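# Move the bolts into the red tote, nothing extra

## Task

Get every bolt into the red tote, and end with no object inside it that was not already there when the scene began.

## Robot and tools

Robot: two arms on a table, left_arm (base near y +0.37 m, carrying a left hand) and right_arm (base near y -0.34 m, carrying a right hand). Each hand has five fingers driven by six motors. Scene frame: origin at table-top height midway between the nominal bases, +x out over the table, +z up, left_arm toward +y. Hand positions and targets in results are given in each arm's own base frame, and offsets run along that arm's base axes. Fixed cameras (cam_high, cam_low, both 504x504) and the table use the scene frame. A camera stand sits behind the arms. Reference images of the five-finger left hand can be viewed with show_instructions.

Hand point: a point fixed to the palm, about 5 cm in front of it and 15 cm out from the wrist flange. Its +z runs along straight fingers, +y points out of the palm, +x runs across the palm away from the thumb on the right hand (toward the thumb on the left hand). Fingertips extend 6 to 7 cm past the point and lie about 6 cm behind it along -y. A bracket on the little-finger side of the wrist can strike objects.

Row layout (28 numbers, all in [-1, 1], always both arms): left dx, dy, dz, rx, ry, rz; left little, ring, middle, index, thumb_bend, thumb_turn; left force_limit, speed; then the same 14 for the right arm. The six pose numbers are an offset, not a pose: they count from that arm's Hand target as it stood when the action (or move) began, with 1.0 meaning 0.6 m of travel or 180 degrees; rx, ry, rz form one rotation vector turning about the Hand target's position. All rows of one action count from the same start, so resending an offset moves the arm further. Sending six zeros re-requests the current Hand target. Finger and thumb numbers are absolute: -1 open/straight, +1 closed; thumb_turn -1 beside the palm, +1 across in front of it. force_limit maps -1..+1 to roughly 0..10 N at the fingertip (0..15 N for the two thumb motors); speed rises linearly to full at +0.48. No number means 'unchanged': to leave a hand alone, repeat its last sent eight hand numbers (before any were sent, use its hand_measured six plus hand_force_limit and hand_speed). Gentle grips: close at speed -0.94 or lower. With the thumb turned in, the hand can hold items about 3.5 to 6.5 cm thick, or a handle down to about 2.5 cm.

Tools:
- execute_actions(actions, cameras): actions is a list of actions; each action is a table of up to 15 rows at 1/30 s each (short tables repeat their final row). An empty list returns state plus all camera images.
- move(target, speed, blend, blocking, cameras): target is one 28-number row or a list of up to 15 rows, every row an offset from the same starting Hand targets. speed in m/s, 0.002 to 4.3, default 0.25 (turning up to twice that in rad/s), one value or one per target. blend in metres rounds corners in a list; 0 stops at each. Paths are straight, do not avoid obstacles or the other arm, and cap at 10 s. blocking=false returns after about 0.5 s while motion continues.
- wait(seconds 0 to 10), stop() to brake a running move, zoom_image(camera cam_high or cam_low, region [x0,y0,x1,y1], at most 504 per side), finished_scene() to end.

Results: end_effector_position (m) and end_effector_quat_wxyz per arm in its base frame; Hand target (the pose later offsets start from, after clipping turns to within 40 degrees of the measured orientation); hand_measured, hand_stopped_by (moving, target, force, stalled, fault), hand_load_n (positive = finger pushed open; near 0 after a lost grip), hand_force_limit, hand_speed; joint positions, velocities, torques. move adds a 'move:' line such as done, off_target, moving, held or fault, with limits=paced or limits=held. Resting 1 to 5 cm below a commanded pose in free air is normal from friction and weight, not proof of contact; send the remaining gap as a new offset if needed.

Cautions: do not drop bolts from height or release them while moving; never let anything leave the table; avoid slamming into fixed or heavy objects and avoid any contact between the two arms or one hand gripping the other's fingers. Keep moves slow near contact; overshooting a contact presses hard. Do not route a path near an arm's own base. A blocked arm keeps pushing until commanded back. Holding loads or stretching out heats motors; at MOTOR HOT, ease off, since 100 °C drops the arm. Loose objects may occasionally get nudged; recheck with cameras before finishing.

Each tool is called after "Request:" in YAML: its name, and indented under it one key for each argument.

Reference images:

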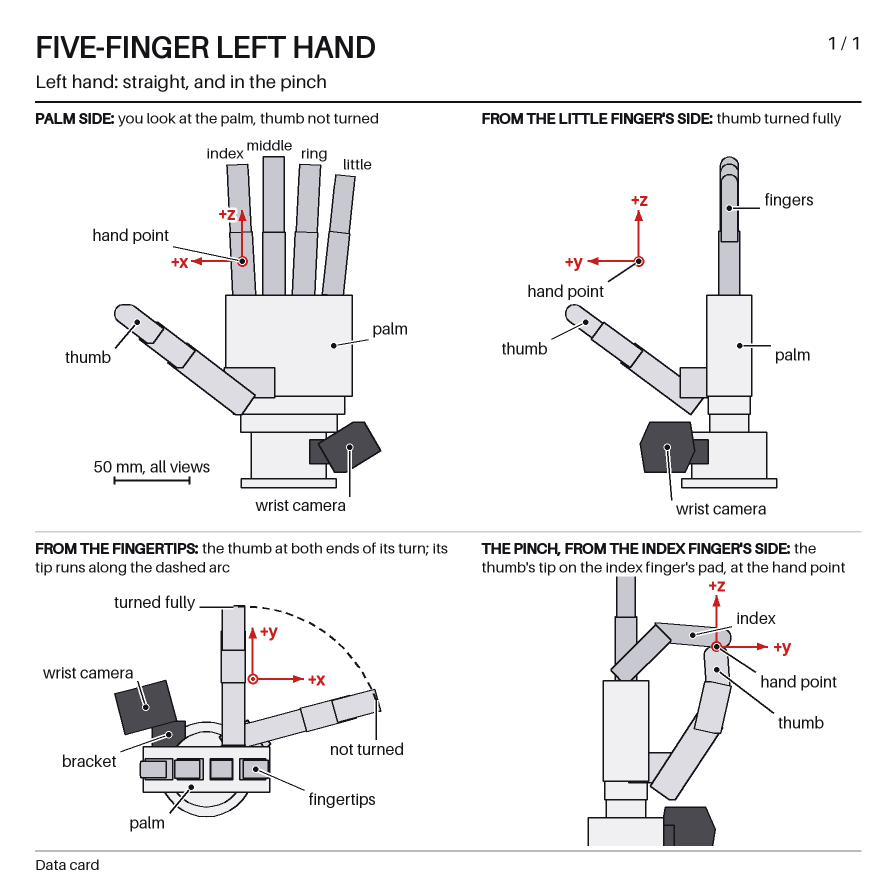

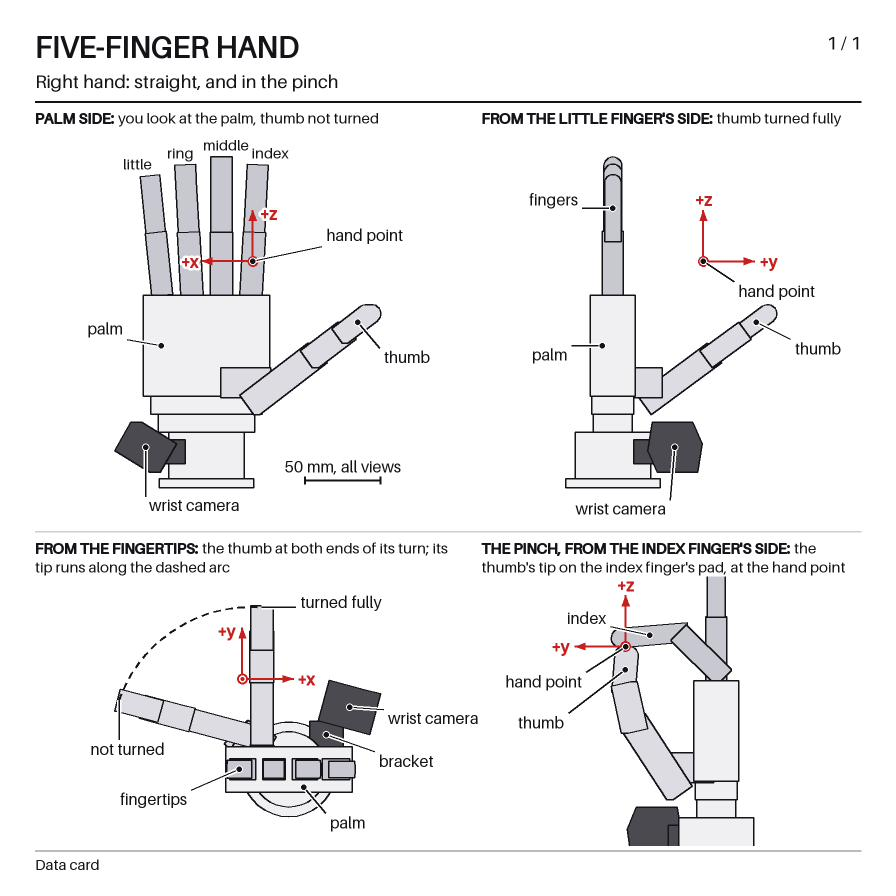

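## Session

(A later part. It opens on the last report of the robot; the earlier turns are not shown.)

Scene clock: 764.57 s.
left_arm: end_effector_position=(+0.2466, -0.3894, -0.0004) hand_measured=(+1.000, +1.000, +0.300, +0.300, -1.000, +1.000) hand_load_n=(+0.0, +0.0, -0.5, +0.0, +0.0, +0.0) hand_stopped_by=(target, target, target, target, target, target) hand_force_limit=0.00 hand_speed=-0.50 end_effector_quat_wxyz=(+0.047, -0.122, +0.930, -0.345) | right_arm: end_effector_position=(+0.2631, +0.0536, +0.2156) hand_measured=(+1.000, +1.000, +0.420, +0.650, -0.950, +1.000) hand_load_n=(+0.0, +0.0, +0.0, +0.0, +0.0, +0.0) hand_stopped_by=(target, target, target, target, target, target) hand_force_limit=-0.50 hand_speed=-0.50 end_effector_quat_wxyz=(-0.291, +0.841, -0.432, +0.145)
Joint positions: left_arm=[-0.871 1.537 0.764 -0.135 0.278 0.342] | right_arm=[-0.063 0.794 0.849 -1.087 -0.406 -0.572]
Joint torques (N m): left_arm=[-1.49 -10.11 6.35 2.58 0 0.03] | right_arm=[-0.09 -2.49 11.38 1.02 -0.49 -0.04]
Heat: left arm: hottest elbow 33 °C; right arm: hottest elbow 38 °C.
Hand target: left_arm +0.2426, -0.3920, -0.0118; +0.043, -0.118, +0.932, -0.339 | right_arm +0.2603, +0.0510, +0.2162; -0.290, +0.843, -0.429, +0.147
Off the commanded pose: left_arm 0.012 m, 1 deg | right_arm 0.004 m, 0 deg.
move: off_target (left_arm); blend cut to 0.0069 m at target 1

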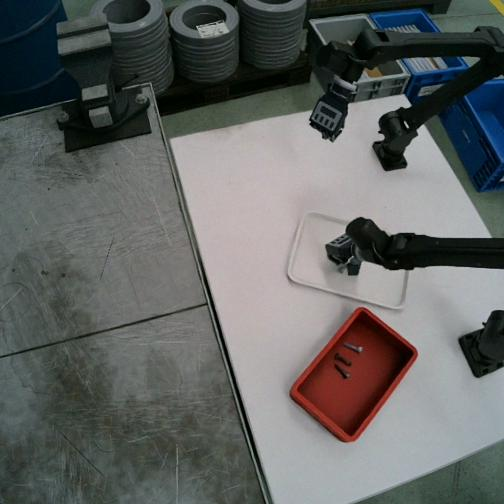

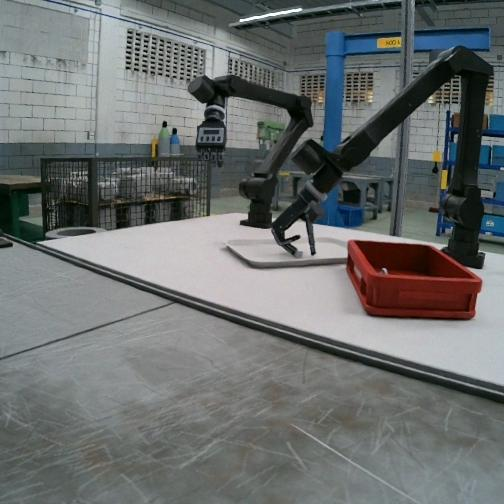

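Request:
move:
  target: [0,0,-0.002,0,0,0,1,1,0.3,0.3,0.1,1,0,-0.7,0,0,0,0,0,0,1,1,0.42,0.65,-0.95,1,-0.5,-0.5]
  speed: 0.06
  cameras: ["all"]

Request:
zoom_image:
  camera: "cam_low"
  region: [270, 215, 320, 265]

Request:
zoom_image:
  camera: "cam_high"
  region: [310, 220, 370, 280]

Scene clock: 769.73 s.
left_arm: end_effector_position=(+0.2472, -0.3902, -0.0003) hand_measured=(+1.000, +1.000, +0.300, +0.300, -0.480, +1.000) hand_load_n=(+0.0, +0.0, +4.5, +0.0, +8.0, -1.5) hand_stopped_by=(target, target, target, target, force, target) hand_force_limit=0.00 hand_speed=-0.70 end_effector_quat_wxyz=(+0.048, -0.122, +0.929, -0.346) | right_arm: end_effector_position=(+0.2631, +0.0536, +0.2156) hand_measured=(+1.000, +1.000, +0.420, +0.650, -0.950, +1.000) hand_load_n=(+0.0, +0.0, +0.0, +0.0, +0.0, +0.0) hand_stopped_by=(target, target, target, target, target, target) hand_force_limit=-0.50 hand_speed=-0.50 end_effector_quat_wxyz=(-0.291, +0.841, -0.432, +0.145)
Joint positions: left_arm=[-0.871 1.538 0.764 -0.13 0.278 0.342] | right_arm=[-0.063 0.794 0.849 -1.087 -0.406 -0.572]
Joint torques (N m): left_arm=[-1.44 -9.93 6.27 2.55 0 0.03] | right_arm=[0.38 -2.37 11.43 1.1 -0.47 -0.02]
Heat: left arm: hottest elbow 33 °C; right arm: hottest elbow 38 °C.
Hand target: left_arm +0.2426, -0.3921, -0.0130; +0.043, -0.118, +0.932, -0.339 | right_arm +0.2603, +0.0510, +0.2162; -0.290, +0.843, -0.429, +0.147
Off the commanded pose: left_arm 0.014 m, 1 deg | right_arm 0.004 m, 0 deg.
move: off_target (left_arm)

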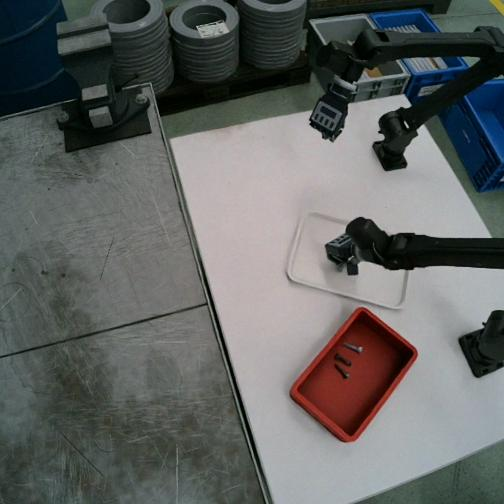

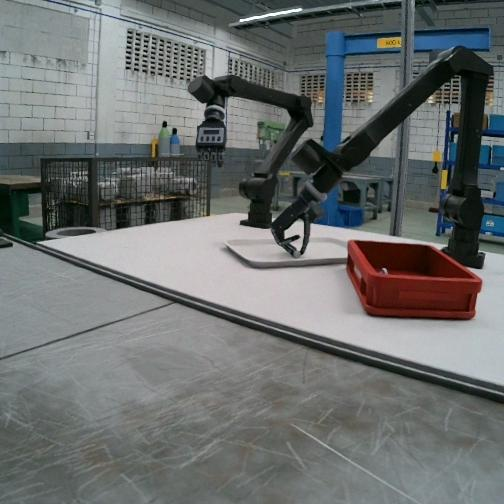

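Scaled by 10.080 from the camera's 504x504 image, which has a finer 720x720 frame.

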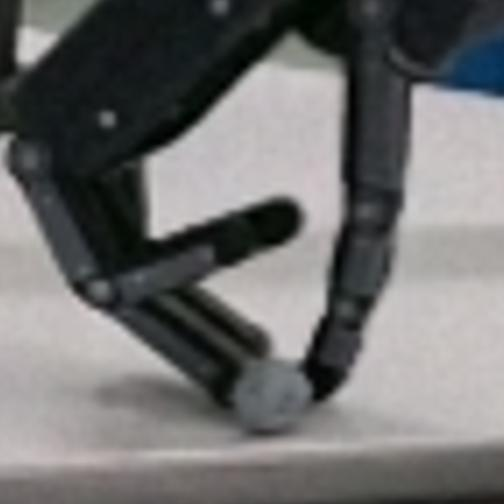

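Scaled by 8.400 from the camera's 504x504 image, which has a finer 720x720 frame.

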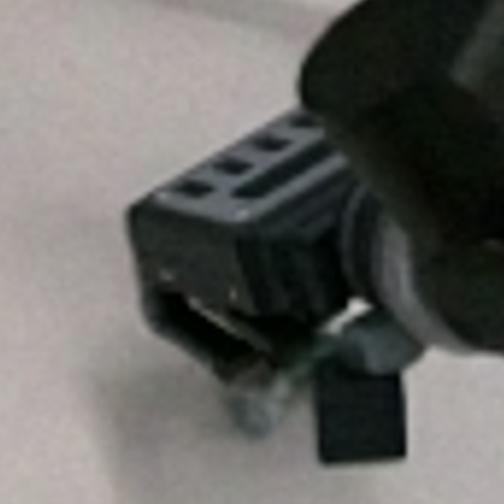

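Gripped. Lift and check.

Request:
move:
  target: [0,0,0.13,0,0,0,1,1,0.3,0.3,0.1,1,0,-0.7,0,0,0,0,0,0,1,1,0.42,0.65,-0.95,1,-0.5,-0.5]
  speed: 0.08
  cameras: ["cam_low"]

Request:
zoom_image:
  camera: "cam_low"
  region: [265, 205, 325, 265]

Scene clock: 774.37 s.
left_arm: end_effector_position=(+0.2367, -0.3775, +0.0459) hand_measured=(+1.000, +1.000, +0.300, +0.300, -0.480, +1.000) hand_load_n=(+0.0, +0.0, +5.0, +0.0, +6.5, -1.5) hand_stopped_by=(target, target, target, target, force, target) hand_force_limit=0.00 hand_speed=-0.70 end_effector_quat_wxyz=(+0.034, -0.127, +0.937, -0.325) | right_arm: end_effector_position=(+0.2631, +0.0536, +0.2156) hand_measured=(+1.000, +1.000, +0.420, +0.650, -0.950, +1.000) hand_load_n=(+0.0, +0.0, +0.0, +0.0, +0.0, +0.0) hand_stopped_by=(target, target, target, target, target, target) hand_force_limit=-0.50 hand_speed=-0.50 end_effector_quat_wxyz=(-0.291, +0.841, -0.432, +0.145)
Joint positions: left_arm=[-0.871 1.427 0.816 -0.348 0.277 0.342] | right_arm=[-0.063 0.794 0.849 -1.087 -0.406 -0.572]
Joint torques (N m): left_arm=[-1.44 -12.75 9.94 1.26 0.03 0.02] | right_arm=[0.44 -2.55 11.49 1.13 -0.47 -0.07]
Heat: left arm: hottest elbow 33 °C; right arm: hottest elbow 38 °C.
Hand target: left_arm +0.2426, -0.3921, +0.0651; +0.043, -0.118, +0.932, -0.339 | right_arm +0.2603, +0.0510, +0.2162; -0.290, +0.843, -0.429, +0.147
Off the commanded pose: left_arm 0.025 m, 2 deg | right_arm 0.004 m, 0 deg.
move: off_target (left_arm)
Images, in order (width x height): cam_low 504x504.

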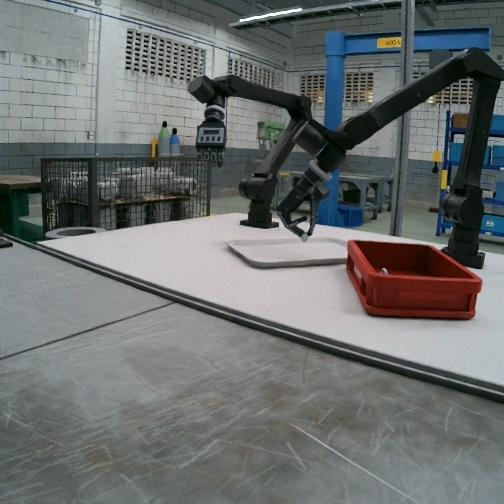

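Scaled by 8.400 from the camera's 504x504 image, which has a finer 720x720 frame.

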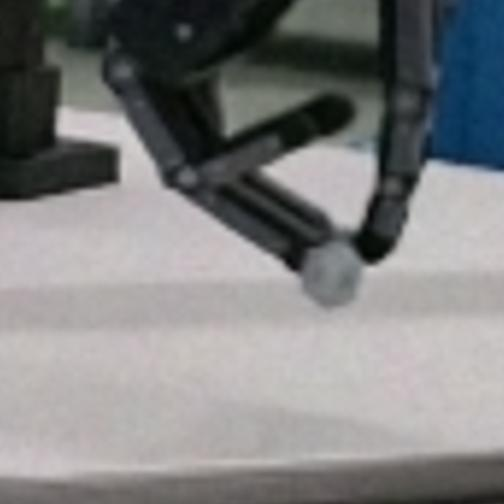

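Request:
move:
  target:
    - [0,0,0.2,0,0,0,1,1,0.3,0.3,0.1,1,0,-0.7,0,0,0,0,0,0,1,1,0.42,0.65,-0.95,1,-0.5,-0.5]
    - [0.304,0.5035,0.2,0.0741,0.1783,0.574,1,1,0.3,0.3,0.1,1,0,-0.7,0,0,0,0,0,0,1,1,0.42,0.65,-0.95,1,-0.5,-0.5]
    - [0.304,0.5035,-0.0585,0.0741,0.1783,0.574,1,1,0.3,0.3,0.1,1,0,-0.7,0,0,0,0,0,0,1,1,0.42,0.65,-0.95,1,-0.5,-0.5]
  speed: [0.2,0.35,0.12]
  blend: [0.02,0.02,0]
  cameras: ["all"]

Request:
zoom_image:
  camera: "cam_low"
  region: [330, 140, 490, 330]

Scene clock: 785.13 s.
left_arm: end_effector_position=(+0.4216, -0.0922, +0.0383) hand_measured=(+1.000, +1.000, +0.300, +0.300, -0.480, +1.000) hand_load_n=(+0.0, +0.0, +5.0, +0.0, +6.5, -1.5) hand_stopped_by=(target, target, target, target, force, target) hand_force_limit=0.00 hand_speed=-0.70 end_effector_quat_wxyz=(-0.076, +0.860, -0.502, +0.046) | right_arm: end_effector_position=(+0.2631, +0.0536, +0.2156) hand_measured=(+1.000, +1.000, +0.420, +0.650, -0.950, +1.000) hand_load_n=(+0.0, +0.0, +0.0, +0.0, +0.0, +0.0) hand_stopped_by=(target, target, target, target, target, target) hand_force_limit=-0.50 hand_speed=-0.50 end_effector_quat_wxyz=(-0.291, +0.841, -0.432, +0.145)
Joint positions: left_arm=[-0.121 1.577 1.039 -0.887 -0.103 -0.628] | right_arm=[-0.063 0.794 0.849 -1.087 -0.406 -0.572]
Joint torques (N m): left_arm=[0.15 -12.04 6.94 1.29 -0.22 -0.13] | right_arm=[0.79 -2.26 11.47 1.16 -0.48 -0.06]
Heat: left arm: hottest elbow 34 °C; right arm: hottest elbow 38 °C.
Hand target: left_arm +0.4251, -0.0900, +0.0300; -0.075, +0.865, -0.494, +0.042 | right_arm +0.2603, +0.0510, +0.2162; -0.290, +0.843, -0.429, +0.147
Off the commanded pose: left_arm 0.009 m, 1 deg | right_arm 0.004 m, 0 deg.
move: done

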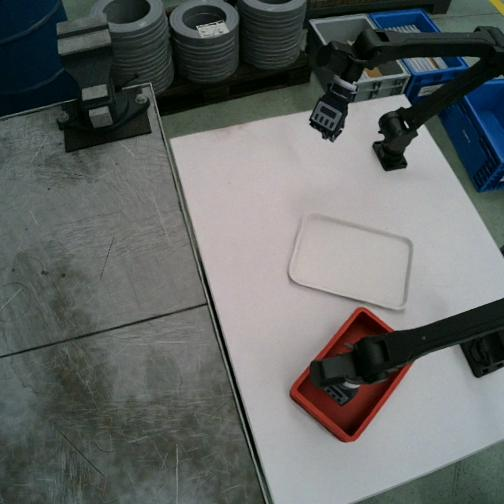

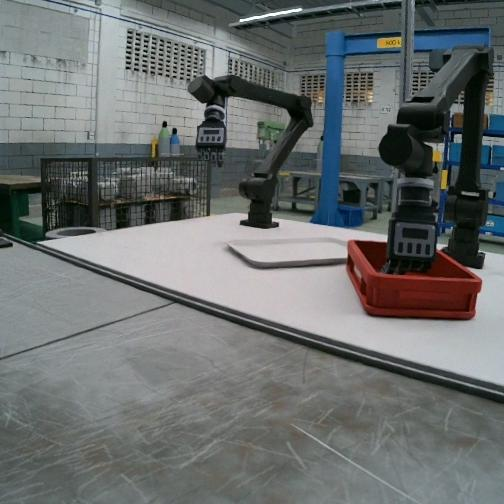

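Scaled by 2.653 from the camera's 504x504 image, which has a finer 720x720 frame.

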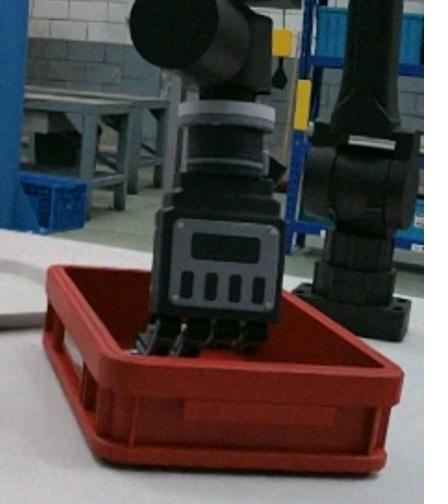

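Release, then lift and move clear of the tote.

Request:
move:
  target:
    - [0,0,0,0,0,0,1,1,0.3,0.3,-1,1,0,-0.5,0,0,0,0,0,0,1,1,0.42,0.65,-0.95,1,-0.5,-0.5]
  speed: 0.1
  cameras: []

Request:
move:
  target:
    - [0,0,0.26,0,0,0,1,1,0.3,0.3,-1,1,0,-0.5,0,0,0,0,0,0,1,1,0.42,0.65,-0.95,1,-0.5,-0.5]
    - [-0.25,0.4,0.26,0,0,0,1,1,0.3,0.3,-1,1,0,-0.5,0,0,0,0,0,0,1,1,0.42,0.65,-0.95,1,-0.5,-0.5]
  speed: 0.2
  blend: [0.03,0]
  cameras: ["all"]

Request:
zoom_image:
  camera: "cam_high"
  region: [270, 280, 450, 460]

Scene clock: 789.97 s.
left_arm: end_effector_position=(+0.4217, -0.0923, +0.0383) hand_measured=(+1.000, +1.000, +0.300, +0.300, -1.000, +1.000) hand_load_n=(+0.5, +0.0, +0.0, +0.0, -0.5, +0.0) hand_stopped_by=(target, target, target, target, target, target) hand_force_limit=0.00 hand_speed=-0.50 end_effector_quat_wxyz=(-0.076, +0.860, -0.502, +0.046) | right_arm: end_effector_position=(+0.2631, +0.0536, +0.2156) hand_measured=(+1.000, +1.000, +0.420, +0.650, -0.950, +1.000) hand_load_n=(+0.0, +0.0, +0.0, +0.0, +0.0, +0.0) hand_stopped_by=(target, target, target, target, target, target) hand_force_limit=-0.50 hand_speed=-0.50 end_effector_quat_wxyz=(-0.291, +0.841, -0.432, +0.145)
Joint positions: left_arm=[-0.121 1.577 1.039 -0.887 -0.103 -0.628] | right_arm=[-0.063 0.794 0.849 -1.087 -0.406 -0.572]
Joint torques (N m): left_arm=[0.09 -12.04 6.93 1.32 -0.21 -0.12] | right_arm=[0.26 -1.96 11.44 1.03 -0.49 -0.06]
Heat: left arm: hottest elbow 34 °C; right arm: hottest elbow 38 °C.
Hand target: left_arm +0.4251, -0.0900, +0.0300; -0.075, +0.865, -0.494, +0.042 | right_arm +0.2603, +0.0510, +0.2162; -0.290, +0.843, -0.429, +0.147
Off the commanded pose: left_arm 0.009 m, 1 deg | right_arm 0.004 m, 0 deg.
move: done
No camera images: "cameras" was empty.

Scene clock: 793.17 s.
left_arm: end_effector_position=(+0.2792, +0.1484, +0.1823) hand_measured=(+1.000, +1.000, +0.300, +0.300, -1.000, +1.000) hand_load_n=(+0.0, +0.0, +0.0, +0.0, +0.0, +0.0) hand_stopped_by=(target, target, target, target, target, target) hand_force_limit=0.00 hand_speed=-0.50 end_effector_quat_wxyz=(-0.074, +0.866, -0.493, +0.041) | right_arm: end_effector_position=(+0.2631, +0.0536, +0.2156) hand_measured=(+1.000, +1.000, +0.420, +0.650, -0.950, +1.000) hand_load_n=(+0.0, +0.0, +0.0, +0.0, +0.0, +0.0) hand_stopped_by=(target, target, target, target, target, target) hand_force_limit=-0.50 hand_speed=-0.50 end_effector_quat_wxyz=(-0.291, +0.841, -0.432, +0.145)
Joint positions: left_arm=[0.582 1.21 1.073 -1.264 0.006 0.046] | right_arm=[-0.063 0.794 0.849 -1.087 -0.406 -0.572]
Joint torques (N m): left_arm=[0.5 -9.47 7.97 0.46 0.09 0.15] | right_arm=[0.56 -2.96 11.26 1.01 -0.46 -0.07]
Heat: left arm: hottest elbow 34 °C; right arm: hottest elbow 38 °C.
Hand target: left_arm +0.2751, +0.1500, +0.1860; -0.075, +0.865, -0.494, +0.042 | right_arm +0.2603, +0.0510, +0.2162; -0.290, +0.843, -0.429, +0.147
Off the commanded pose: left_arm 0.006 m, 0 deg | right_arm 0.004 m, 0 deg.
move: done

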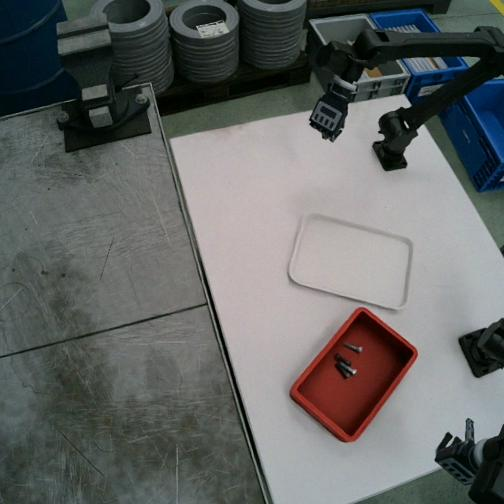

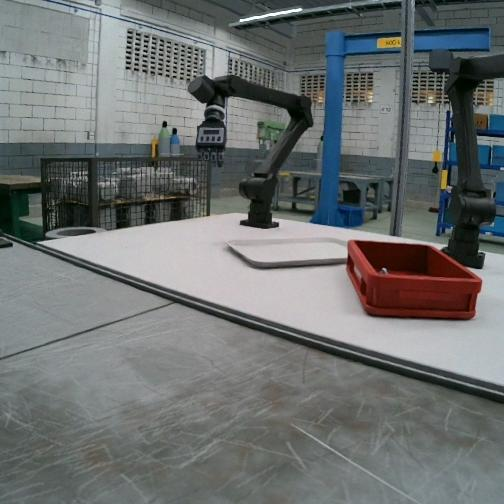

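Scaled by 2.800 from the camera's 504x504 image, which has a finer 720x720 frame.

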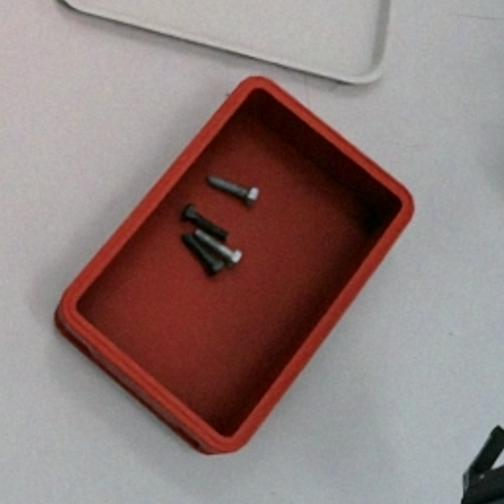

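All four bolts are in the tote; nothing else is inside, and both hands are clear.

Request:
finished_scene:

The scene is finished: the task was done.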